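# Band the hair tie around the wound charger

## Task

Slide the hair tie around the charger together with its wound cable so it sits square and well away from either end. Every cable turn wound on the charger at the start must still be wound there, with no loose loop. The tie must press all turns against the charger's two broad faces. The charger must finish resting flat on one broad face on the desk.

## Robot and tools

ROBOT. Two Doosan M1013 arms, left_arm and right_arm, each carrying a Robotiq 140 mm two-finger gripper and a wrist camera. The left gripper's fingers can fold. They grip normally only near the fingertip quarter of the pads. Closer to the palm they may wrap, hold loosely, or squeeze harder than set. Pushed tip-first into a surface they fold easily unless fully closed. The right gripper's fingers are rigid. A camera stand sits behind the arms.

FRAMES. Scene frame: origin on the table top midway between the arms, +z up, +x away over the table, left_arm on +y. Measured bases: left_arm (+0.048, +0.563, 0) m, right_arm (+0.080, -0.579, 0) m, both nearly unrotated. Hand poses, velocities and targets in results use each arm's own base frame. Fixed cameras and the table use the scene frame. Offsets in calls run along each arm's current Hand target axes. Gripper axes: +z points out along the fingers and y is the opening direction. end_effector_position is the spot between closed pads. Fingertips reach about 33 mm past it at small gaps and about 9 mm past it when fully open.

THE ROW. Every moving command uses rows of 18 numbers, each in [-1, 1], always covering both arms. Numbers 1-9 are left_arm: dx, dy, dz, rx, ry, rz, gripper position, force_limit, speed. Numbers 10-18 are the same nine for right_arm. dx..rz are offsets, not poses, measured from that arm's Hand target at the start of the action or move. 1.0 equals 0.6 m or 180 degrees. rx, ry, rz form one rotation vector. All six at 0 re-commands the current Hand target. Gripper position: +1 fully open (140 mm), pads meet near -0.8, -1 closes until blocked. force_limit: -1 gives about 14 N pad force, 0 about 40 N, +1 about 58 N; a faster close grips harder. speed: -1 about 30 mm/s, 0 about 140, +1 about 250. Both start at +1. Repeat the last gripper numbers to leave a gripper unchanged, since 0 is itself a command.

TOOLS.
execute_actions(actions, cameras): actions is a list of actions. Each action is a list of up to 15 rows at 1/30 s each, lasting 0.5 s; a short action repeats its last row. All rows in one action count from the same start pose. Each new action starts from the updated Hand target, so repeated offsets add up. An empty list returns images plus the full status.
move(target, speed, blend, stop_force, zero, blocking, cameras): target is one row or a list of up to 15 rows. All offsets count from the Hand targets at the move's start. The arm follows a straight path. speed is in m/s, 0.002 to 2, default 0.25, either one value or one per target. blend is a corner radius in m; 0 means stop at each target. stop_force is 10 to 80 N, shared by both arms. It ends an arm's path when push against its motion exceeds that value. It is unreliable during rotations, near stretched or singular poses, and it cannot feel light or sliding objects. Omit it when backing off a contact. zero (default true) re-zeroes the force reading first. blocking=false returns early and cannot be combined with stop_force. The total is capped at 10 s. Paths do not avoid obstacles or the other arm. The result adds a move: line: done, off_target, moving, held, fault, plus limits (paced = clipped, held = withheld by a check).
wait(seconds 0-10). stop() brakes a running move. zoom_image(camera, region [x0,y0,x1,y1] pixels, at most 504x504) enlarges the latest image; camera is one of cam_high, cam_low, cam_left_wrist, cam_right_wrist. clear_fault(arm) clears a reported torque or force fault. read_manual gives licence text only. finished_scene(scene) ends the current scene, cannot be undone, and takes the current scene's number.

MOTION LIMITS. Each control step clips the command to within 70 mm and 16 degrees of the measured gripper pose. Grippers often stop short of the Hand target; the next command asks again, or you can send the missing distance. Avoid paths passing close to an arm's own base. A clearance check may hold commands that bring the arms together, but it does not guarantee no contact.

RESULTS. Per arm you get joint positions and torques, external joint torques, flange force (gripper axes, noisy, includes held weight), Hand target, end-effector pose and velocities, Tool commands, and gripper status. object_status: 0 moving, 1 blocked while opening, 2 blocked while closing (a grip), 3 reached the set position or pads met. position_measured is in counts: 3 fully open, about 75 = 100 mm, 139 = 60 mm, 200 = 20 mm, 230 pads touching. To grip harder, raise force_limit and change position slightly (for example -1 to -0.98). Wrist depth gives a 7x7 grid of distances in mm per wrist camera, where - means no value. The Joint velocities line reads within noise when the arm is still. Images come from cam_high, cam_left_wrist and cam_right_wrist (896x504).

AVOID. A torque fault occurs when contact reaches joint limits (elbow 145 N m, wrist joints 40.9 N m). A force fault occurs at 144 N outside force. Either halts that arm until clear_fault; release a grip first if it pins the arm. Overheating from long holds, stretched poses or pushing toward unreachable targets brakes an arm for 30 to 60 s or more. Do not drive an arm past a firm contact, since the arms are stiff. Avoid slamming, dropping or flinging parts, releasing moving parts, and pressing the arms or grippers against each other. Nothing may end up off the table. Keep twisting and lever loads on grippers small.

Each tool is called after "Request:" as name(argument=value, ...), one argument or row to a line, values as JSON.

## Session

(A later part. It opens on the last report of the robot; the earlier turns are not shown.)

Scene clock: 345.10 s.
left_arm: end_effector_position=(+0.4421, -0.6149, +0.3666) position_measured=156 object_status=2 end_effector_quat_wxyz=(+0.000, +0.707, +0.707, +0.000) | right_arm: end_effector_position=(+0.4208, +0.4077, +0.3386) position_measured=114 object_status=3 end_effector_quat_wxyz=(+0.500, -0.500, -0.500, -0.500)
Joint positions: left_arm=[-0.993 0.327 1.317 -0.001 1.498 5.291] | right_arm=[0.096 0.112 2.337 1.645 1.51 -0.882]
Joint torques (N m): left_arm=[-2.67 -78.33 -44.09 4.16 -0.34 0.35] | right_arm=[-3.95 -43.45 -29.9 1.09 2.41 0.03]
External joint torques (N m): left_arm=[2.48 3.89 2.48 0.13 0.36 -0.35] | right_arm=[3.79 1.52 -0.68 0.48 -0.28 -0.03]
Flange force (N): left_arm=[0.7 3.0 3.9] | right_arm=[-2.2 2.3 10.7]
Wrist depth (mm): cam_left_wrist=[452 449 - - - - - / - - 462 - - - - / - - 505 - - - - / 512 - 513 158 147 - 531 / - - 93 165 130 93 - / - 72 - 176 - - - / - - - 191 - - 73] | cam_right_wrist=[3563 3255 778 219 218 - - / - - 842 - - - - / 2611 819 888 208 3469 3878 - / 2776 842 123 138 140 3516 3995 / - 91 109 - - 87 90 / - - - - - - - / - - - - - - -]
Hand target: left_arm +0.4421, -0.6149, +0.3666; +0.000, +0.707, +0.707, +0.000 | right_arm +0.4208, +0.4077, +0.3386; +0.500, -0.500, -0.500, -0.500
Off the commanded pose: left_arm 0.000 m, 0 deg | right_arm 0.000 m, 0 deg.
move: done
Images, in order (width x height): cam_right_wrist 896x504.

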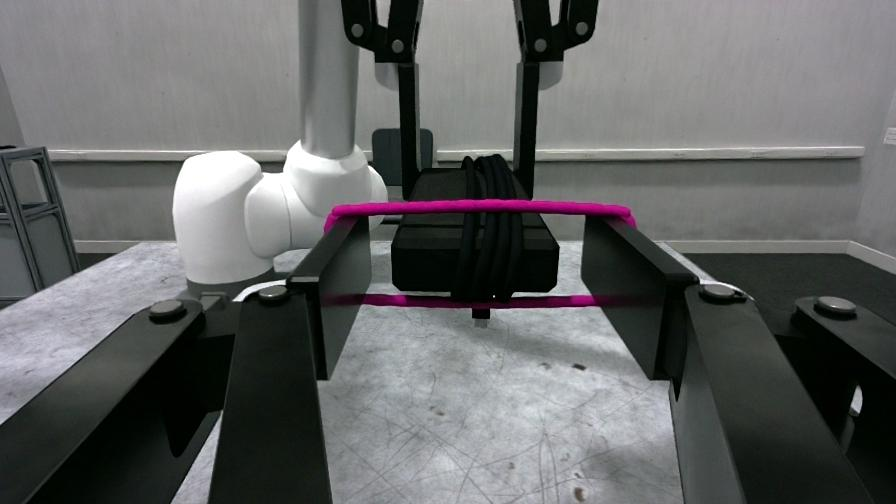

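Request:
move(
  target=[0,0,0,0,0,0,-1,0.1,-1,0.001,0,0.03,0,0,0,0.12,1,-1],
  cameras=["cam_right_wrist"],
  speed=0.03,
  stop_force=10,
)

Request:
zoom_image(
  camera="cam_right_wrist",
  region=[300, 150, 660, 352],
)

Scene clock: 355.10 s.
left_arm: end_effector_position=(+0.4421, -0.6149, +0.3666) position_measured=156 object_status=2 end_effector_quat_wxyz=(+0.000, +0.707, +0.707, +0.000) | right_arm: end_effector_position=(+0.4208, +0.4257, +0.3392) position_measured=114 object_status=3 end_effector_quat_wxyz=(+0.500, -0.500, -0.500, -0.500)
Joint positions: left_arm=[-0.993 0.327 1.317 -0.001 1.498 5.291] | right_arm=[0.138 0.116 2.331 1.677 1.483 -0.882]
Joint torques (N m): left_arm=[-2.47 -78.12 -43.8 4.26 -0.25 0.35] | right_arm=[-4.16 -44.1 -30.35 1.08 2.5 -0.03]
External joint torques (N m): left_arm=[2.66 3.41 2.29 0.03 0.29 -0.35] | right_arm=[4.27 1.12 -0.39 0.38 -0.35 0.03]
Flange force (N): left_arm=[1.1 2.9 3.6] | right_arm=[-1.6 0.7 11.5]
Wrist depth (mm): cam_left_wrist=[454 454 - - 467 464 - / - - - - - - - / - - - - 495 - - / 548 - 116 158 147 - 532 / - - 93 165 130 93 - / - 72 - 179 - - - / - - - 192 - - 73] | cam_right_wrist=[3066 3380 743 - 203 - - / 3066 3469 814 215 3469 3296 - / 2776 811 873 217 3338 3296 3296 / 2535 767 123 - 139 - 3216 / 894 91 109 - 125 87 91 / - - - - - - - / - - - - - - -]
Hand target: left_arm +0.4421, -0.6149, +0.3666; +0.000, +0.707, +0.707, +0.000 | right_arm +0.4208, +0.4257, +0.3392; +0.500, -0.500, -0.500, -0.500
Off the commanded pose: left_arm 0.000 m, 0 deg | right_arm 0.000 m, 0 deg.
move: done
Images, in order (width x height): cam_right_wrist 896x504.

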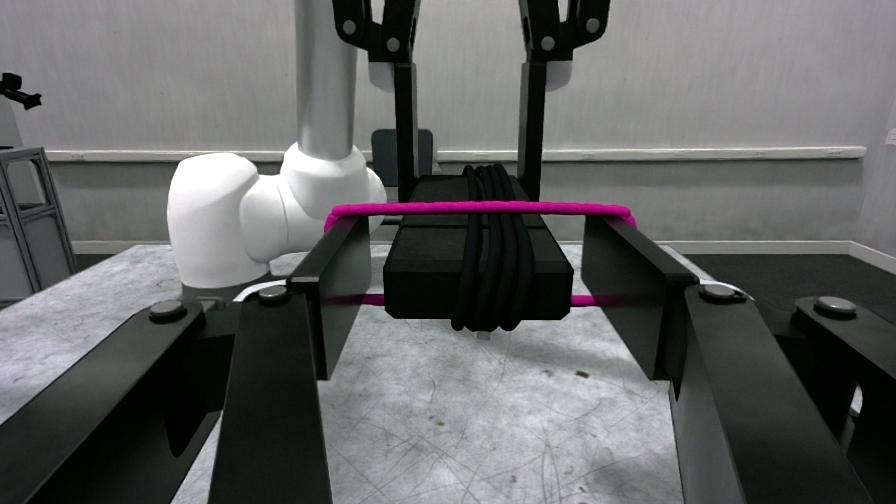

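Scaled by 1.400 from the camera's 896x504 image, which has a finer 1280x720 frame.

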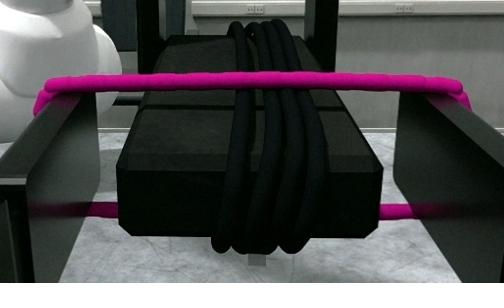

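Request:
move(
  target=[0,0,0,0,0,0,-1,0.1,-1,0,0,0.075,0,0,0,0.12,1,-1],
  cameras=["cam_right_wrist","cam_left_wrist"],
  speed=0.03,
  stop_force=10,
)

Request:
zoom_image(
  camera="cam_right_wrist",
  region=[270, 150, 690, 386],
)

Scene clock: 362.00 s.
left_arm: end_effector_position=(+0.4421, -0.6149, +0.3666) position_measured=156 object_status=2 end_effector_quat_wxyz=(+0.000, +0.707, +0.707, +0.000) | right_arm: end_effector_position=(+0.4208, +0.4707, +0.3392) position_measured=114 object_status=3 end_effector_quat_wxyz=(+0.500, -0.500, -0.500, -0.500)
Joint positions: left_arm=[-0.993 0.327 1.317 -0.001 1.498 5.291] | right_arm=[0.239 0.133 2.31 1.756 1.418 -0.887]
Joint torques (N m): left_arm=[-2.57 -78.32 -43.71 4.26 -0.17 0.32] | right_arm=[-3.97 -46.41 -30.58 0.87 2.44 0]
External joint torques (N m): left_arm=[2.51 3.95 2.32 0.03 0.21 -0.32] | right_arm=[3.89 1.88 -0.49 0.35 -0.3 0]
Flange force (N): left_arm=[0.4 3.3 3.9] | right_arm=[-2.8 1.0 10.7]
Wrist depth (mm): cam_left_wrist=[- - - 446 - - - / - 469 - - 483 466 479 / 501 - - - 513 - - / - - 119 158 155 - - / - 90 93 166 130 93 558 / - 72 - 176 - - - / - - - 196 - - 73] | cam_right_wrist=[- - 165 3066 161 - - / - - 771 3066 168 2996 3424 / 2691 743 821 178 181 3424 3469 / 2637 756 123 - 139 3516 4185 / - 91 107 - 125 86 91 / - - - - 80 - - / - - - - - - -]
Hand target: left_arm +0.4421, -0.6149, +0.3666; +0.000, +0.707, +0.707, +0.000 | right_arm +0.4208, +0.4707, +0.3392; +0.500, -0.500, -0.500, -0.500
Off the commanded pose: left_arm 0.000 m, 0 deg | right_arm 0.000 m, 0 deg.
move: done
Images, in order (width x height): cam_left_wrist 896x504, cam_right_wrist 896x504.

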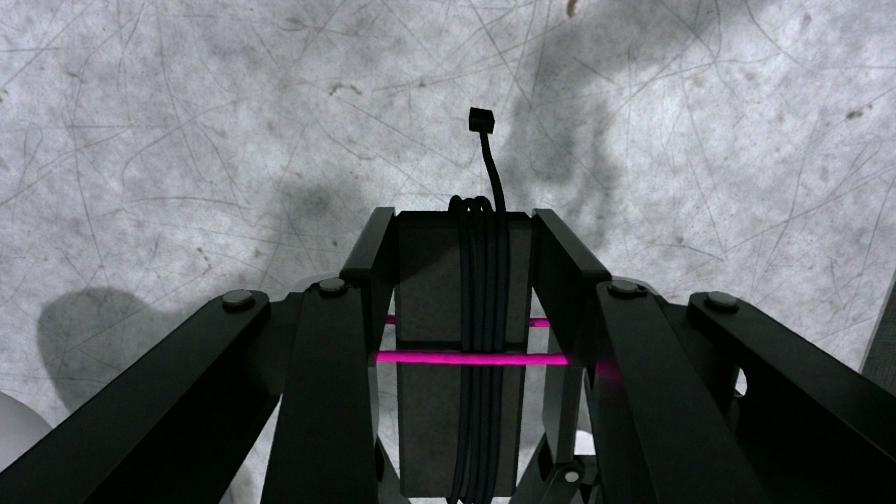

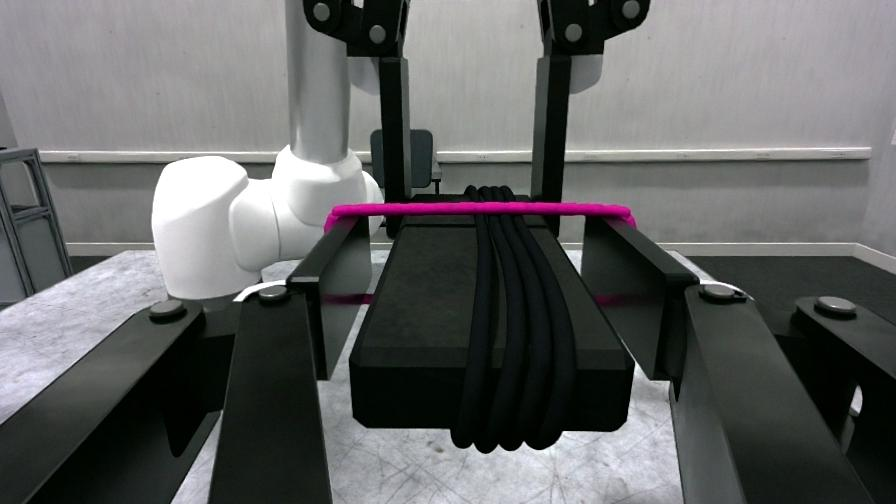

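Scaled by 1.200 from the camera's 896x504 image, which has a finer 1280x720 frame.

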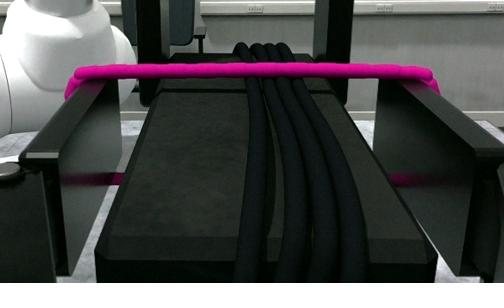

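Request:
move(
  target=[0,0,0,0,0,0,-1,0.1,-1,0,0,0,0,0,0,-1,-0.3,-1],
)

Request:
wait(
  seconds=1,
  cameras=["cam_right_wrist","cam_left_wrist"],
)

Scene clock: 372.90 s.
left_arm: end_effector_position=(+0.4421, -0.6149, +0.3666) position_measured=156 object_status=2 end_effector_quat_wxyz=(+0.000, +0.707, +0.707, +0.000) | right_arm: end_effector_position=(+0.4208, +0.4707, +0.3392) position_measured=148 object_status=0 end_effector_quat_wxyz=(+0.500, -0.500, -0.500, -0.500)
Joint positions: left_arm=[-0.993 0.327 1.317 -0.001 1.498 5.291] | right_arm=[0.239 0.133 2.31 1.756 1.418 -0.887]
Joint torques (N m): left_arm=[-15.36 -77.8 -43.93 -0.87 -0.49 1.46] | right_arm=[-5.39 -43.25 -36.81 3.56 0.2 0.01]
External joint torques (N m): left_arm=[15.43 3.32 2.4 5.17 0.52 -1.46] | right_arm=[5.45 -1.57 5.75 -2.34 1.96 -0.01]
Flange force (N): left_arm=[9.8 15.7 3.4] | right_arm=[-1.6 -12.8 1.4]
Wrist depth (mm): cam_left_wrist=[446 - - - - - - / 467 - 457 - 463 - 494 / - - - - - 501 - / - - 119 158 155 - - / - - 93 164 130 93 567 / - 72 - 180 178 - - / - - - 191 - - 73] | cam_right_wrist=[- - 167 - 162 3612 - / 2866 3139 776 - 170 3255 3066 / 2511 771 814 177 182 2511 3066 / 2718 778 809 121 115 - 3714 / - 94 88 92 88 92 2375 / - - - - 81 - 76 / - - - - - - 69]
Hand target: left_arm +0.4421, -0.6149, +0.3666; +0.000, +0.707, +0.707, +0.000 | right_arm +0.4208, +0.4707, +0.3392; +0.500, -0.500, -0.500, -0.500
Off the commanded pose: left_arm 0.000 m, 0 deg | right_arm 0.000 m, 0 deg.
move: done

Scene clock: 373.90 s.
left_arm: end_effector_position=(+0.4421, -0.6149, +0.3666) position_measured=156 object_status=2 end_effector_quat_wxyz=(+0.000, +0.707, +0.707, +0.000) | right_arm: end_effector_position=(+0.4208, +0.4707, +0.3392) position_measured=148 object_status=2 end_effector_quat_wxyz=(+0.500, -0.500, -0.500, -0.500)
Joint positions: left_arm=[-0.993 0.327 1.317 -0.001 1.498 5.291] | right_arm=[0.239 0.133 2.31 1.756 1.418 -0.887]
Joint torques (N m): left_arm=[-15.22 -77.92 -43.9 -0.86 -0.46 1.42] | right_arm=[-5.3 -43.61 -36.81 3.53 0.16 0.02]
External joint torques (N m): left_arm=[14.99 3.26 2.23 5.16 0.48 -1.42] | right_arm=[5.26 -1.69 5.6 -2.28 2 -0.02]
Flange force (N): left_arm=[9.3 15.4 3.2] | right_arm=[-1.3 -12.7 1.1]
Wrist depth (mm): cam_left_wrist=[443 - 458 - - 462 - / - - 456 - - - - / - - - 489 - - - / - - 119 158 147 - - / - 91 93 165 130 93 - / - 72 - 178 179 - - / - - - 193 - - 73] | cam_right_wrist=[2930 4709 166 3139 162 - - / 3177 3102 778 3767 184 3935 3216 / 2464 - 771 2898 3255 - 4709 / 2560 787 145 - 122 3935 3469 / 928 92 88 - 88 92 86 / - - - - 80 - 76 / - - - - - - 69]
Hand target: left_arm +0.4421, -0.6149, +0.3666; +0.000, +0.707, +0.707, +0.000 | right_arm +0.4208, +0.4707, +0.3392; +0.500, -0.500, -0.500, -0.500
Tool commands: left_gripper/position=-1.0 left_gripper/force_limit=+0.1 left_gripper/speed=-1.0 right_gripper/position=-1.0 right_gripper/force_limit=-0.3 right_gripper/speed=-1.0
Off the commanded pose: left_arm 0.000 m, 0 deg | right_arm 0.000 m, 0 deg.
wait: 1.00 s; at rest by 0.17 s
Images, in order (width x height): cam_left_wrist 896x504, cam_right_wrist 896x504.

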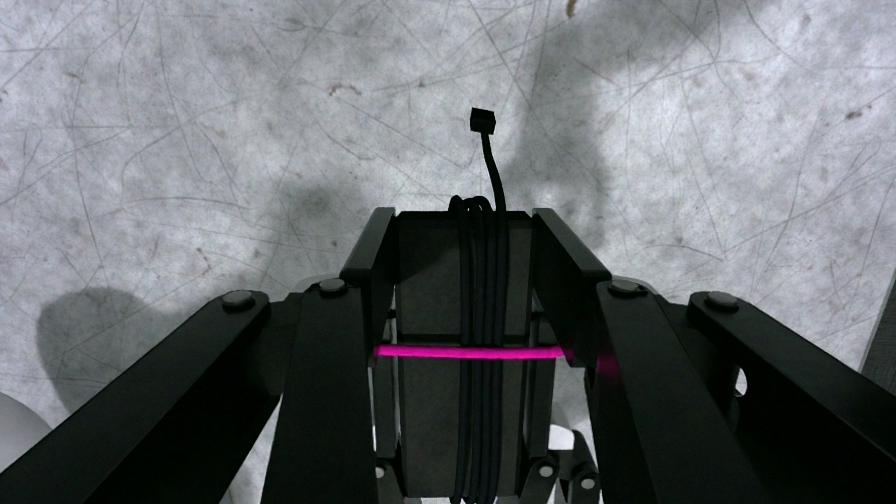

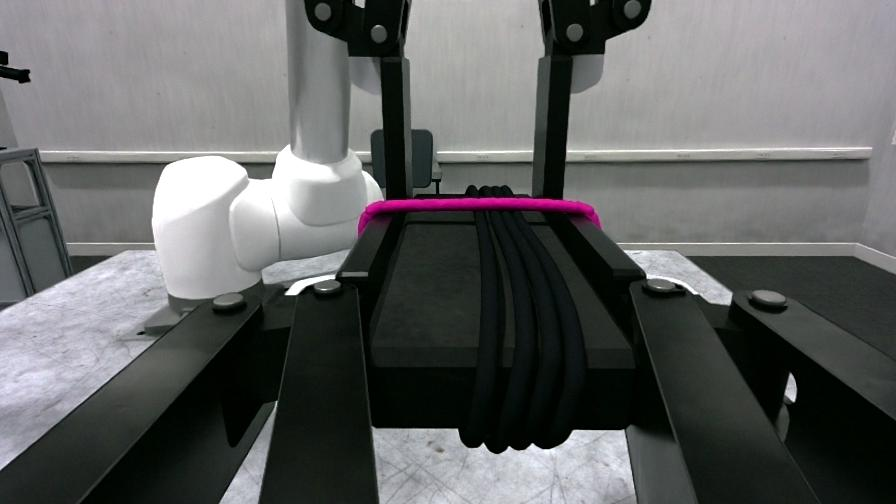

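Request:
move(
  target=[0,0,0,0,0,0,-1,0.1,-1,0,-0.0025,0,0,0,0,-1,-0.3,-1],
  speed=0.02,
)

Scene clock: 377.47 s.
left_arm: end_effector_position=(+0.4421, -0.6149, +0.3666) position_measured=156 object_status=2 end_effector_quat_wxyz=(+0.000, +0.707, +0.707, +0.000) | right_arm: end_effector_position=(+0.4194, +0.4707, +0.3392) position_measured=148 object_status=2 end_effector_quat_wxyz=(+0.500, -0.500, -0.500, -0.500)
Joint positions: left_arm=[-0.993 0.327 1.317 -0.001 1.498 5.291] | right_arm=[0.24 0.131 2.313 1.756 1.417 -0.888]
Joint torques (N m): left_arm=[-6.22 -76.77 -46.59 2.8 -3 0.62] | right_arm=[0.12 -45.63 -31.38 0.57 2.86 0]
External joint torques (N m): left_arm=[6.31 2.22 5.11 1.49 3.04 -0.62] | right_arm=[-0.09 0.82 0.22 0.65 -0.7 -0.01]
Flange force (N): left_arm=[9.0 2.8 3.3] | right_arm=[-1.5 0.3 2.1]
Wrist depth (mm): cam_left_wrist=[- - 449 - 475 460 458 / - - 479 - 470 474 - / - - 503 - - - - / - 548 115 159 134 - 528 / - 91 93 165 130 93 557 / - 72 - 183 178 - - / - - - 189 - - 73] | cam_right_wrist=[3216 2930 166 - 161 - 2747 / 3177 3821 778 3216 167 - - / 2511 782 821 199 190 4120 2254 / 2535 771 809 132 112 3662 3177 / 909 94 88 88 89 92 94 / - - - - 81 - 76 / - - - - - - 69]
Hand target: left_arm +0.4421, -0.6149, +0.3666; +0.000, +0.707, +0.707, +0.000 | right_arm +0.4193, +0.4707, +0.3392; +0.500, -0.500, -0.500, -0.500
Off the commanded pose: left_arm 0.000 m, 0 deg | right_arm 0.000 m, 0 deg.
move: done

Request:
move(
  target=[
    [0,0,0,0,0,0,0.4,0.1,-1,0,0,0,0,0,0,-1,-0.3,-1],
    [0,0,-0.2,0,0,0,0.4,0.1,-1,0,0,0,0,0,0,-1,-0.3,-1],
    [0.45,0,-0.2,0,0,0,0.4,0.1,-1,0,0,0,0,0,0,-1,-0.3,-1],
  ],
  speed=[0.1,0.12,0.25],
  blend=[0,0.03,0],
  cameras=["all"],
)

Request:
zoom_image(
  camera="cam_right_wrist",
  region=[270, 150, 690, 386],
)

Scene clock: 386.73 s.
left_arm: end_effector_position=(+0.4422, -0.3449, +0.4865) position_measured=78 object_status=3 end_effector_quat_wxyz=(+0.000, +0.707, +0.707, +0.000) | right_arm: end_effector_position=(+0.4193, +0.4707, +0.3392) position_measured=153 object_status=2 end_effector_quat_wxyz=(+0.500, -0.500, -0.500, -0.500)
Joint positions: left_arm=[-0.724 0.004 1.483 0 1.654 5.56] | right_arm=[0.24 0.13 2.313 1.756 1.417 -0.888]
Joint torques (N m): left_arm=[-2.34 -42.92 -42.19 4.29 0.02 0.43] | right_arm=[-4 -47.25 -32.03 1.43 3.17 -0.03]
External joint torques (N m): left_arm=[2.23 0.92 0.57 0.02 0 -0.43] | right_arm=[4.08 2.63 1.01 -0.23 -1.01 0.03]
Flange force (N): left_arm=[2.1 2.6 1.0] | right_arm=[-4.6 -0.5 10.7]
Wrist depth (mm): cam_left_wrist=[- 559 573 - - - 573 / - - 584 - - - 1322 / 631 - - - - - 1496 / - 654 153 - 152 649 1572 / - 85 118 686 688 107 91 / - - - - - - 87 / - - 750 - - - -] | cam_right_wrist=[- - - - - - - / - - 891 - - - - / 2441 - 865 3338 3469 3516 - / 2691 778 821 - 128 3821 3469 / - 93 93 - 95 92 2560 / - - - 86 - - - / - - - - - - 68]
Hand target: left_arm +0.4422, -0.3449, +0.4865; +0.000, +0.707, +0.707, +0.000 | right_arm +0.4193, +0.4707, +0.3392; +0.500, -0.500, -0.500, -0.500
Off the commanded pose: left_arm 0.000 m, 0 deg | right_arm 0.000 m, 0 deg.
move: done

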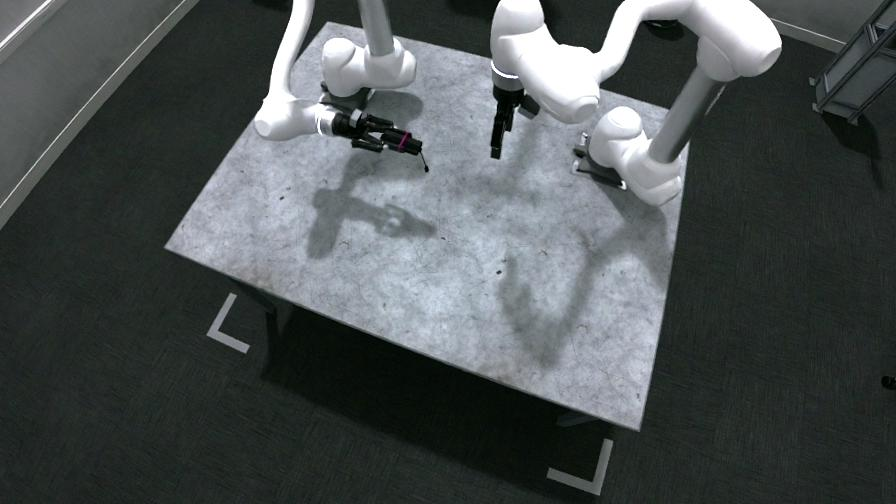

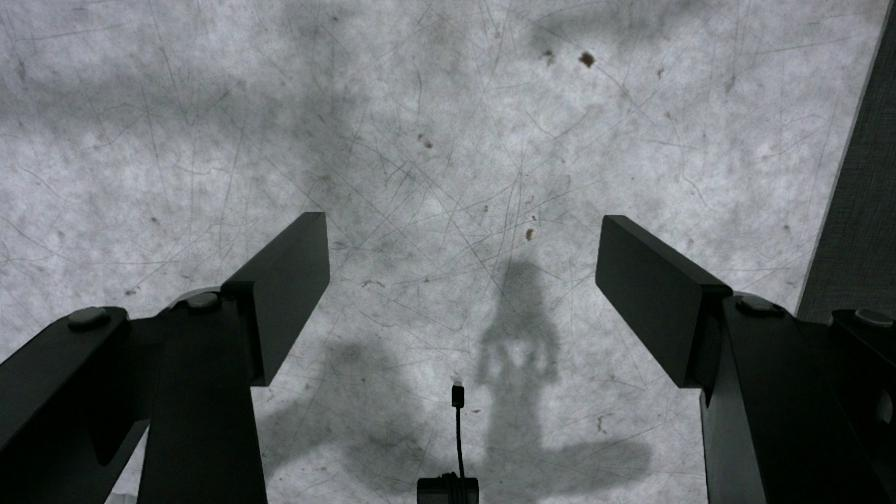

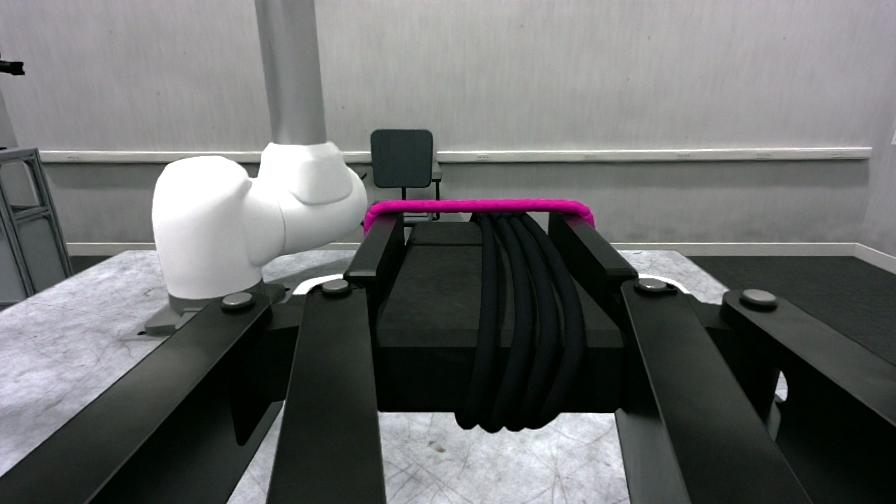

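Scaled by 1.200 from the camera's 896x504 image, which has a finer 1280x720 frame.

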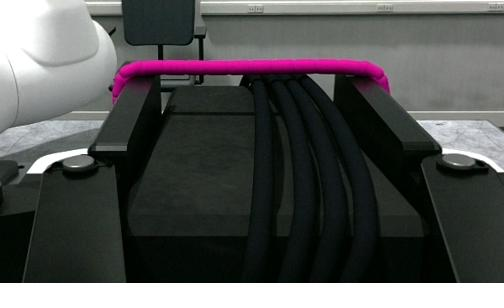

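Request:
move(
  target=[
    [0,0,0,0,0,0,0.254,0.1,-1,-0.2,0.012,0.2207,0,-0.0611,0,-1,-0.3,-1],
    [0,0,0,0,0,0,0.254,0.1,-1,-0.44,0.012,0.2207,0,-0.0611,0,-1,-0.3,-1],
  ],
  speed=[0.15,0.12],
  blend=[0.04,0],
  cameras=["all"],
)

Scene clock: 403.70 s.
left_arm: end_effector_position=(+0.4422, -0.3449, +0.4865) position_measured=97 object_status=3 end_effector_quat_wxyz=(+0.000, +0.707, +0.707, +0.000) | right_arm: end_effector_position=(+0.4270, +0.6032, +0.0753) position_measured=153 object_status=2 end_effector_quat_wxyz=(-0.449, +0.545, +0.546, +0.450)
Joint positions: left_arm=[-0.724 0.004 1.483 -0.001 1.654 5.56] | right_arm=[0.507 0.578 2.257 2.005 1.239 -1.29]
Joint torques (N m): left_arm=[-2.12 -42.88 -42.09 4.36 0.02 0.37] | right_arm=[-3.68 -75.81 -17.48 0.03 3.76 0.03]
External joint torques (N m): left_arm=[2.23 0.81 0.52 -0.05 0.01 -0.37] | right_arm=[3.8 0.71 -0.46 0.13 -1.12 -0.03]
Flange force (N): left_arm=[2.2 2.6 0.9] | right_arm=[0.9 -2.5 8.3]
Wrist depth (mm): cam_left_wrist=[- 564 - - - - - / - 576 - - 607 578 1322 / - - - 652 - - 1524 / 636 - 155 - 137 677 1633 / 87 85 114 572 - 104 90 / - - - 594 - - 89 / - - - 605 - - -] | cam_right_wrist=[543 595 2835 2866 2560 3066 3255 / 552 587 - - - 694 - / - 406 - - - - - / 322 306 - - 116 - - / - - 93 - 94 92 239 / - - - 87 85 - - / - - - 172 - - 68]
Hand target: left_arm +0.4422, -0.3449, +0.4865; +0.000, +0.707, +0.707, +0.000 | right_arm +0.4269, +0.6032, +0.0753; -0.449, +0.545, +0.546, +0.450
Off the commanded pose: left_arm 0.000 m, 0 deg | right_arm 0.000 m, 0 deg.
move: done; blend cut to 0 m at target 1

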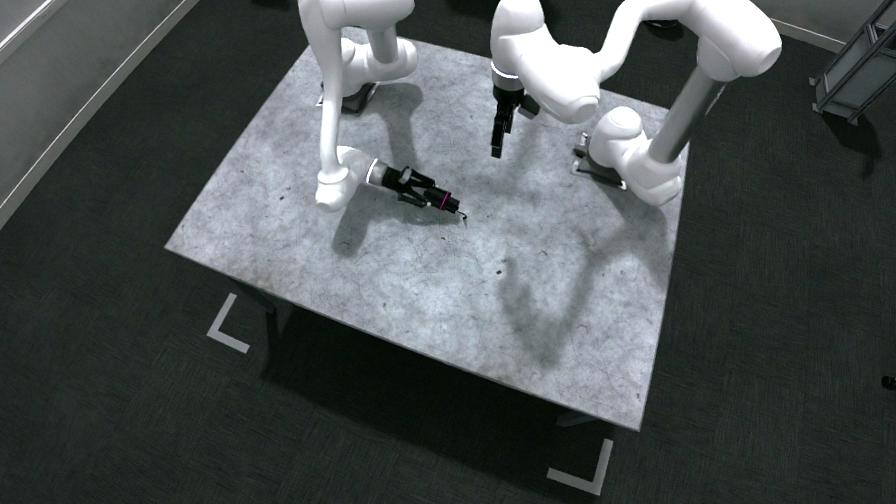

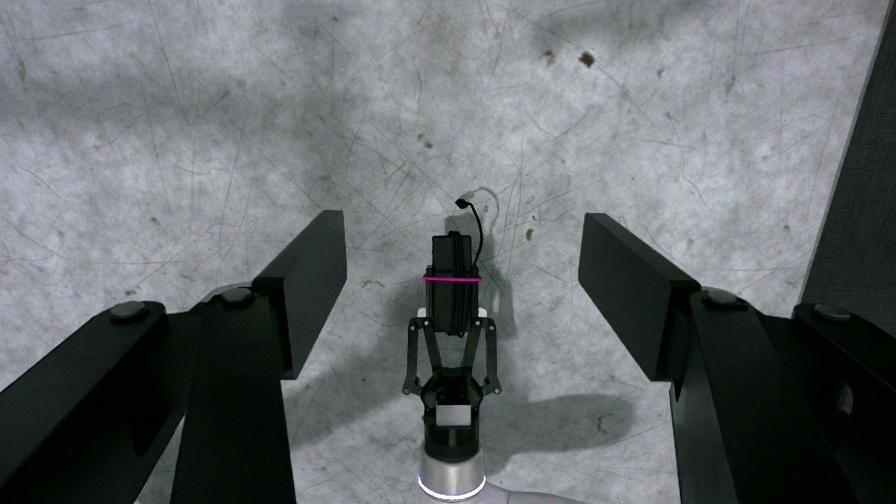

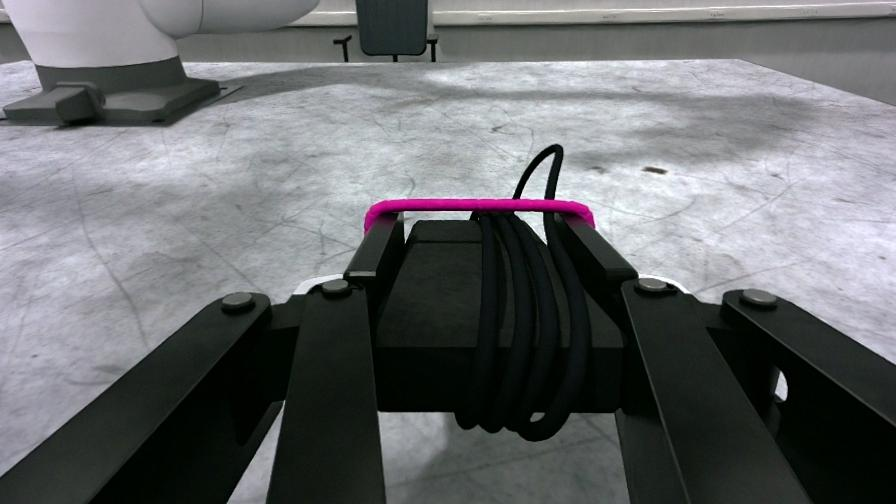

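Request:
move(
  target=[0,0,0,0,0,0,0.254,0.1,-1,-0.095,0,0.0185,0,0,0,-1,-0.3,-1],
  speed=0.03,
  stop_force=10,
  cameras=["cam_left_wrist","cam_right_wrist"],
)

Request:
zoom_image(
  camera="cam_left_wrist",
  region=[360, 170, 560, 372],
)

Scene clock: 411.70 s.
left_arm: end_effector_position=(+0.4422, -0.3449, +0.4865) position_measured=97 object_status=3 end_effector_quat_wxyz=(+0.000, +0.707, +0.707, +0.000) | right_arm: end_effector_position=(+0.4270, +0.6033, +0.0188) position_measured=153 object_status=2 end_effector_quat_wxyz=(-0.450, +0.545, +0.546, +0.450)
Joint positions: left_arm=[-0.724 0.004 1.483 -0.001 1.654 5.56] | right_arm=[0.507 0.693 2.248 2.035 1.285 -1.389]
Joint torques (N m): left_arm=[-2.39 -42.81 -42.03 4.4 -0.01 0.38] | right_arm=[-4.17 -68.73 -6.24 -1.8 -3.17 -0.17]
External joint torques (N m): left_arm=[2.45 0.78 0.42 -0.09 0.03 -0.38] | right_arm=[4.35 -11.17 -7.24 1.87 5.86 0.17]
Flange force (N): left_arm=[2.4 2.9 0.6] | right_arm=[17.4 -1.0 8.3]
Wrist depth (mm): cam_left_wrist=[- - 563 557 - 559 - / - - - - 584 585 1329 / - - - - - - 1623 / - - 131 - 138 633 1562 / - 85 115 631 - 104 90 / - - 733 634 - - 89 / - - - 652 615 - -] | cam_right_wrist=[518 593 2805 2866 3031 - - / 440 452 400 448 - - - / - - 281 163 225 - 266 / - - - 138 123 - - / - 94 88 - 93 92 146 / - - - 88 - - - / - - - 109 - - 71]
Hand target: left_arm +0.4422, -0.3449, +0.4865; +0.000, +0.707, +0.707, +0.000 | right_arm +0.4270, +0.6033, +0.0188; -0.450, +0.545, +0.546, +0.450 (not the last commanded pose)
Off the commanded pose: left_arm 0.000 m, 0 deg | right_arm 0.002 m, 0 deg.
move: contact (right_arm)
Images, in order (width x height): cam_left_wrist 896x504, cam_right_wrist 896x504.

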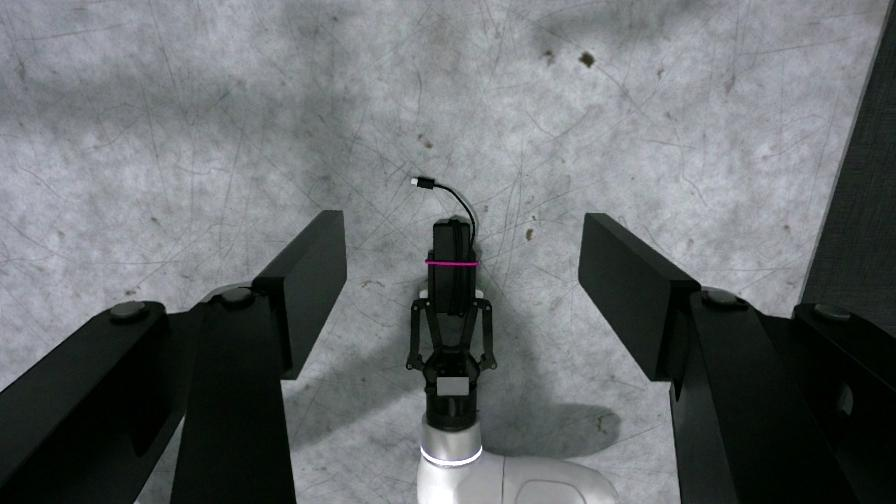

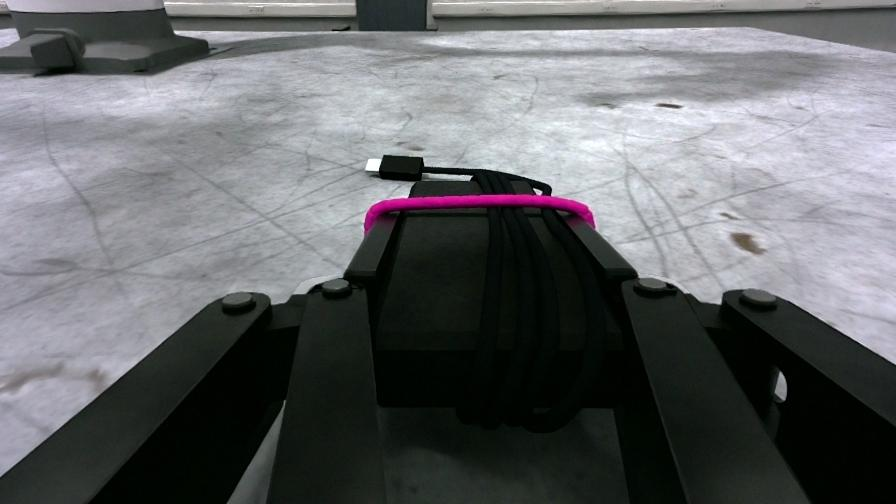

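Scaled by 2.495 from the camera's 896x504 image, which has a finer 1280x720 frame.

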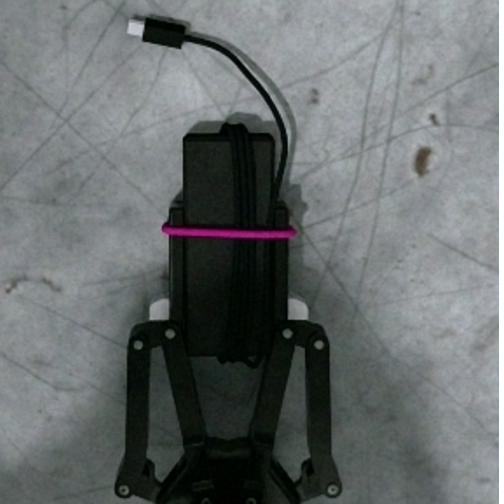

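Request:
move(
  target=[
    [0,0,0,0,0,0,0.254,0.1,-1,0.241,0,0.191,0,0,0,-1,-0.3,-1],
    [0,0,0,0,0,0,0.254,0.1,-1,0.0033,0,-0.0006,0,0,0,-1,-0.3,-1],
  ],
  speed=[0.15,0.06],
  cameras=["cam_left_wrist","cam_right_wrist"],
)

Request:
zoom_image(
  camera="cam_left_wrist",
  region=[360, 150, 560, 352],
)

Scene clock: 432.10 s.
left_arm: end_effector_position=(+0.4422, -0.3449, +0.4865) position_measured=97 object_status=3 end_effector_quat_wxyz=(+0.000, +0.707, +0.707, +0.000) | right_arm: end_effector_position=(+0.4270, +0.6034, +0.0209) position_measured=154 object_status=2 end_effector_quat_wxyz=(-0.450, +0.545, +0.546, +0.450)
Joint positions: left_arm=[-0.724 0.004 1.483 -0.001 1.654 5.56] | right_arm=[0.508 0.688 2.248 2.034 1.284 -1.386]
Joint torques (N m): left_arm=[-2.38 -42.95 -41.93 4.47 0.05 0.28] | right_arm=[-4.95 -74.96 -9.04 -0.82 -0.29 -0.04]
External joint torques (N m): left_arm=[2.35 0.92 0.32 -0.16 -0.03 -0.28] | right_arm=[4.97 -5.17 -4.78 0.92 2.99 0.04]
Flange force (N): left_arm=[2.2 3.2 0.5] | right_arm=[8.6 -1.3 10.2]
Wrist depth (mm): cam_left_wrist=[- 564 - - - - 562 / - - - - - - 1373 / 604 - - 599 - - 1623 / - 652 132 - 138 - 1582 / - 86 114 651 - 104 90 / - - - 644 - - 89 / - - - 641 633 - -] | cam_right_wrist=[533 590 3216 2560 - 2930 - / - - - - - - 352 / - 247 - 153 - - 256 / - - - - 125 - - / - - 93 - 98 92 155 / - - - - 90 - - / - - - 111 108 - 70]
Hand target: left_arm +0.4422, -0.3449, +0.4865; +0.000, +0.707, +0.707, +0.000 | right_arm +0.4270, +0.6034, +0.0208; -0.450, +0.545, +0.546, +0.450
Off the commanded pose: left_arm 0.000 m, 0 deg | right_arm 0.000 m, 0 deg.
move: done
Images, in order (width x height): cam_left_wrist 896x504, cam_right_wrist 896x504.

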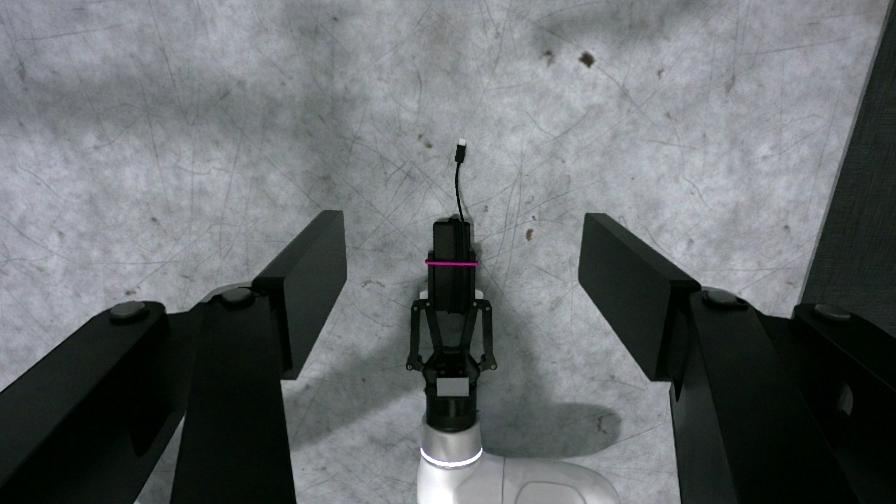

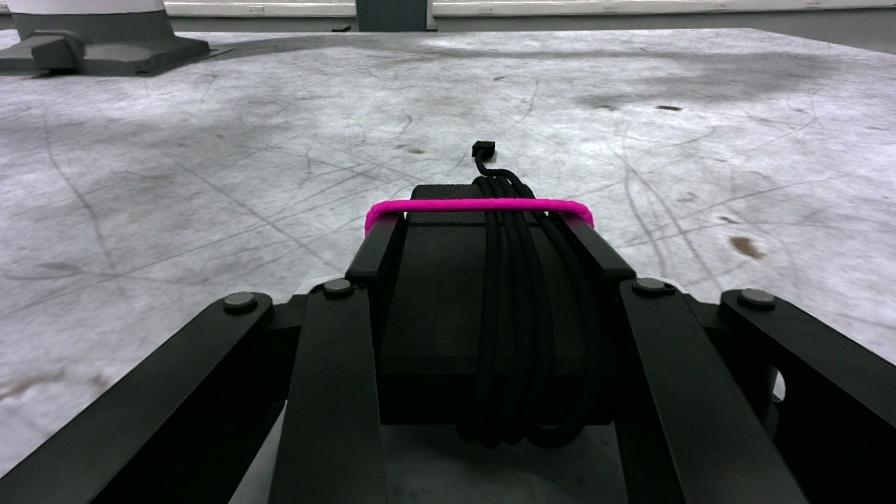

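Scaled by 2.495 from the camera's 896x504 image, which has a finer 1280x720 frame.

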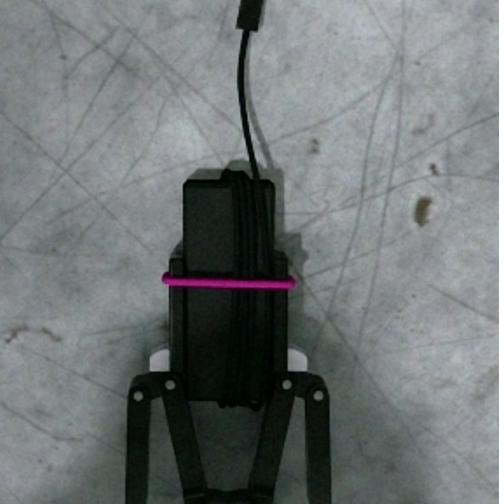

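Request:
move(
  target=[0,0,0,0,0,0,0.254,0.1,-1,-0.02,0,0.004,0,0,0,-1,-0.3,-1],
  speed=0.01,
  stop_force=10,
)

Request:
move(
  target=[0,0,0,0,0,0,0.254,0.1,-1,0,0,0,0,0,0,-0.14,1,-1],
  cameras=["cam_left_wrist","cam_right_wrist"],
)

Request:
zoom_image(
  camera="cam_left_wrist",
  region=[360, 150, 560, 352],
)

Scene clock: 439.23 s.
left_arm: end_effector_position=(+0.4422, -0.3449, +0.4865) position_measured=97 object_status=3 end_effector_quat_wxyz=(+0.000, +0.707, +0.707, +0.000) | right_arm: end_effector_position=(+0.4271, +0.6034, +0.0187) position_measured=154 object_status=2 end_effector_quat_wxyz=(-0.450, +0.545, +0.546, +0.451)
Joint positions: left_arm=[-0.724 0.004 1.483 -0.001 1.654 5.56] | right_arm=[0.508 0.693 2.247 2.035 1.286 -1.39]
Joint torques (N m): left_arm=[-2.3 -43.03 -42.09 4.41 0.02 0.32] | right_arm=[-4.01 -66.16 -7.06 -1.15 -5.36 -0.07]
External joint torques (N m): left_arm=[2.3 1.02 0.46 -0.1 0 -0.32] | right_arm=[3.98 -14.12 -6.46 1.25 8.06 0.07]
Flange force (N): left_arm=[2.1 3.0 0.7] | right_arm=[21.0 -3.1 2.9]
Wrist depth (mm): cam_left_wrist=[- 562 541 - - - - / - - - - - - 596 / 611 - - - - 636 1381 / - - - - 154 - 1582 / - 85 106 639 137 104 90 / - - - 646 - - 89 / - - 769 646 631 - -] | cam_right_wrist=[529 628 2996 3821 2930 - 3296 / - - - - 398 - - / - - - 183 - - 249 / - 194 - 141 130 - - / - 94 93 106 98 92 146 / - - - 95 90 - - / - - - 106 109 - 71]
Hand target: left_arm +0.4422, -0.3449, +0.4865; +0.000, +0.707, +0.707, +0.000 | right_arm +0.4271, +0.6034, +0.0187; -0.450, +0.545, +0.546, +0.451 (not the last commanded pose)
Off the commanded pose: left_arm 0.000 m, 0 deg | right_arm 0.010 m, 0 deg.
move: contact (right_arm)

Scene clock: 439.73 s.
left_arm: end_effector_position=(+0.4422, -0.3449, +0.4865) position_measured=97 object_status=3 end_effector_quat_wxyz=(+0.000, +0.707, +0.707, +0.000) | right_arm: end_effector_position=(+0.4271, +0.6034, +0.0187) position_measured=146 object_status=3 end_effector_quat_wxyz=(-0.450, +0.545, +0.546, +0.451)
Joint positions: left_arm=[-0.724 0.004 1.483 -0.001 1.654 5.56] | right_arm=[0.508 0.693 2.248 2.035 1.286 -1.39]
Joint torques (N m): left_arm=[-2.28 -42.81 -41.94 4.4 0 0.35] | right_arm=[-4.47 -71.44 -8.43 -1.05 -1.54 0.03]
External joint torques (N m): left_arm=[2.19 0.67 0.3 -0.09 0.03 -0.35] | right_arm=[4.38 -8.93 -5.21 1.16 4.27 -0.03]
Flange force (N): left_arm=[2.1 2.6 0.4] | right_arm=[14.4 -2.2 7.2]
Wrist depth (mm): cam_left_wrist=[552 - - - - 568 - / 563 - - - - 596 1514 / - - - - - 620 1542 / 683 652 131 - 138 - 1612 / 674 85 113 641 - 104 90 / - - - 641 - - 89 / - - - 641 633 - -] | cam_right_wrist=[533 623 - 3102 2805 2419 - / 439 - - 431 435 - - / - - 283 - - - - / - - - 149 132 - 189 / - - 93 - 109 92 152 / - - - - 97 - - / - - - 99 - - 69]
Hand target: left_arm +0.4422, -0.3449, +0.4865; +0.000, +0.707, +0.707, +0.000 | right_arm +0.4271, +0.6034, +0.0187; -0.450, +0.545, +0.546, +0.451
Off the commanded pose: left_arm 0.000 m, 0 deg | right_arm 0.000 m, 0 deg.
move: done
Images, in order (width x height): cam_left_wrist 896x504, cam_right_wrist 896x504.

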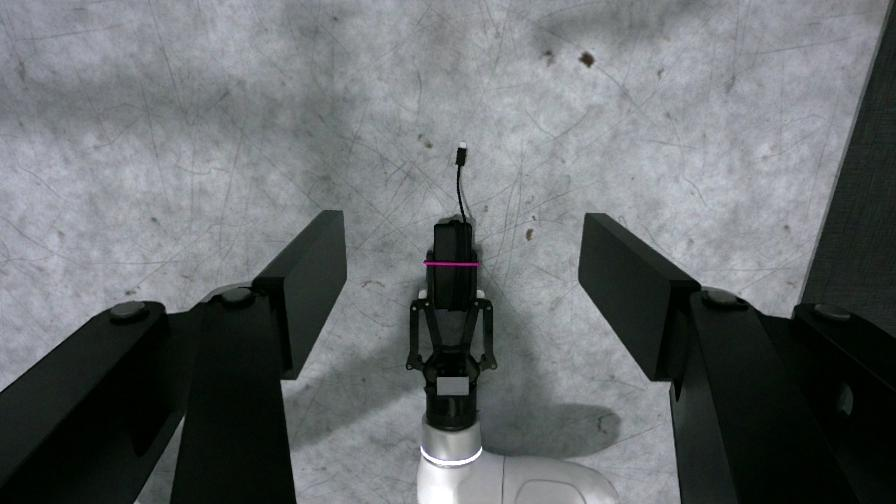

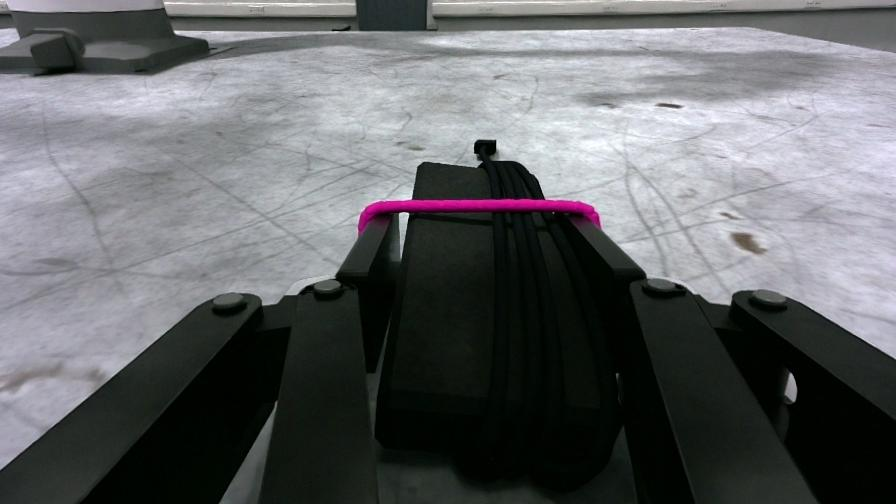

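Scaled by 2.495 from the camera's 896x504 image, which has a finer 1280x720 frame.

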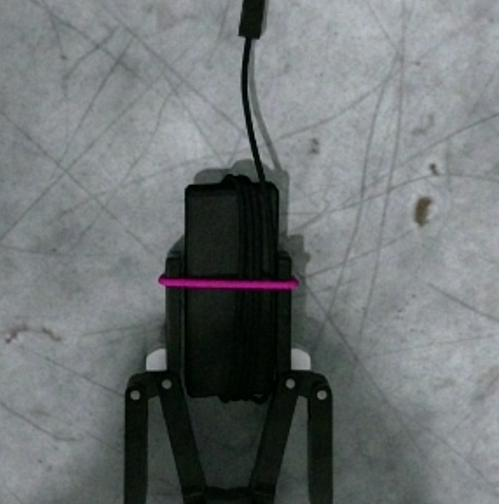

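Request:
move(
  target=[-0.303,0.012,0.544,0,0,0,0.1,0.1,-1,0,0,0,0,0,0,-0.14,1,-1],
  cameras=["cam_left_wrist"],
)

Request:
zoom_image(
  camera="cam_left_wrist",
  region=[250, 60, 690, 308],
)

Scene clock: 450.03 s.
left_arm: end_effector_position=(+0.4492, -0.5268, +0.1602) position_measured=117 object_status=3 end_effector_quat_wxyz=(+0.000, +0.707, +0.707, +0.000) | right_arm: end_effector_position=(+0.4271, +0.6034, +0.0187) position_measured=146 object_status=3 end_effector_quat_wxyz=(-0.450, +0.545, +0.546, +0.451)
Joint positions: left_arm=[-0.914 0.314 1.72 -0.001 1.108 5.369] | right_arm=[0.508 0.693 2.248 2.035 1.286 -1.39]
Joint torques (N m): left_arm=[-2.66 -68.81 -38.21 3.95 -0.04 0.29] | right_arm=[-4.48 -71.8 -8.85 -0.86 -1.56 -0.14]
External joint torques (N m): left_arm=[2.41 -0.49 0.65 -0.07 0.06 -0.29] | right_arm=[4.52 -8.32 -4.73 0.95 4.27 0.14]
Flange force (N): left_arm=[3.4 1.1 0.2] | right_arm=[13.6 -2.4 7.0]
Wrist depth (mm): cam_left_wrist=[264 - 265 - 263 266 - / - - 278 254 - 276 274 / - - - 266 - - 298 / 306 306 144 284 154 - - / - 85 109 325 135 92 87 / - 89 282 286 289 - 71 / - - - 283 - - -] | cam_right_wrist=[534 585 3139 2535 3380 3216 2898 / 453 - - 378 - - - / - - - 186 - - - / - - 193 138 132 202 - / - - 93 112 110 92 94 / - - - - - - - / - - - 103 - - 69]
Hand target: left_arm +0.4492, -0.5268, +0.1601; +0.000, +0.707, +0.707, +0.000 | right_arm +0.4271, +0.6034, +0.0187; -0.450, +0.545, +0.546, +0.451
Off the commanded pose: left_arm 0.000 m, 0 deg | right_arm 0.000 m, 0 deg.
move: done
Images, in order (width x height): cam_left_wrist 896x504.

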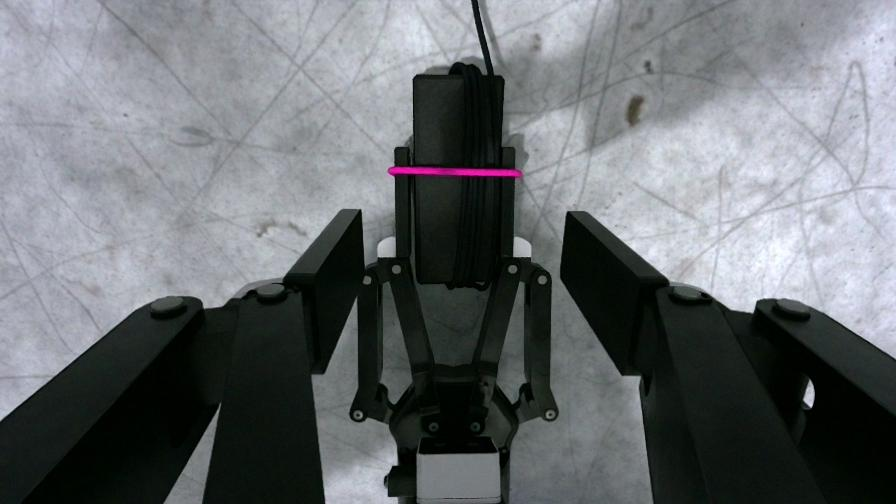

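Scaled by 1.145 from the camera's 896x504 image, which has a finer 1280x720 frame.

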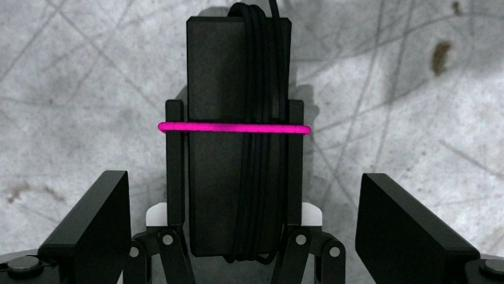

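Request:
move(
  target=[-0.0095,0.0017,0.17,0,0,0,0.08,0.1,-1,0,0,0,0,0,0,-0.14,1,-1],
  cameras=["cam_left_wrist"],
  speed=0.1,
)

Request:
zoom_image(
  camera="cam_left_wrist",
  region=[280, 60, 640, 262],
)

Scene clock: 459.90 s.
left_arm: end_effector_position=(+0.4502, -0.5326, +0.0582) position_measured=119 object_status=3 end_effector_quat_wxyz=(+0.000, +0.707, +0.707, +0.000) | right_arm: end_effector_position=(+0.4271, +0.6034, +0.0187) position_measured=146 object_status=3 end_effector_quat_wxyz=(-0.450, +0.545, +0.546, +0.451)
Joint positions: left_arm=[-0.918 0.408 1.796 -0.001 0.937 5.365] | right_arm=[0.508 0.693 2.248 2.035 1.286 -1.39]
Joint torques (N m): left_arm=[-0.99 -75.29 -34.75 4.17 -0.39 0.28] | right_arm=[-2.99 -71.75 -7.56 -1.08 -2.28 -0.03]
External joint torques (N m): left_arm=[1.23 0.46 1.12 -0.69 0.42 -0.28] | right_arm=[2.98 -8.29 -5.96 1.16 4.98 0.03]
Flange force (N): left_arm=[1.9 0.2 0.5] | right_arm=[12.1 0.3 5.7]
Wrist depth (mm): cam_left_wrist=[- 173 - 150 172 177 176 / 181 182 - 155 183 184 185 / - 191 189 166 190 193 194 / 201 201 152 176 151 204 205 / - 85 125 187 172 91 211 / - 79 178 223 180 - 67 / - - 239 187 184 - -] | cam_right_wrist=[524 574 104 2963 - 105 2866 / - - 113 - - 111 - / - 288 124 - 140 223 - / - - 133 142 133 190 - / 168 - 93 113 109 92 - / - - - - 98 - - / - - - 102 - - 69]
Hand target: left_arm +0.4502, -0.5326, +0.0582; +0.000, +0.707, +0.707, +0.000 | right_arm +0.4271, +0.6034, +0.0187; -0.450, +0.545, +0.546, +0.451
Off the commanded pose: left_arm 0.000 m, 0 deg | right_arm 0.000 m, 0 deg.
move: done
Images, in order (width x height): cam_left_wrist 896x504.

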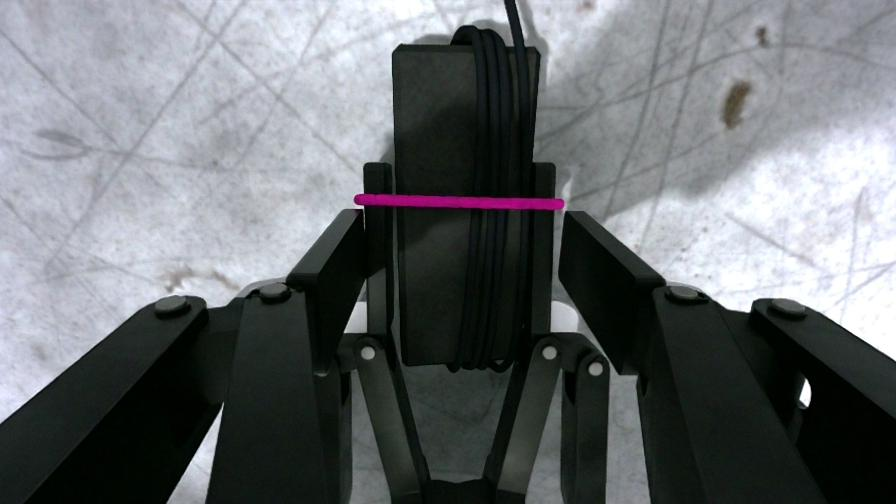

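Scaled by 1.400 from the camera's 896x504 image, which has a finer 1280x720 frame.

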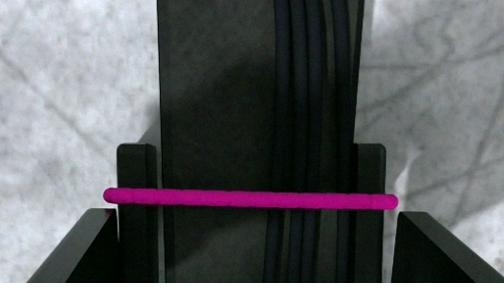

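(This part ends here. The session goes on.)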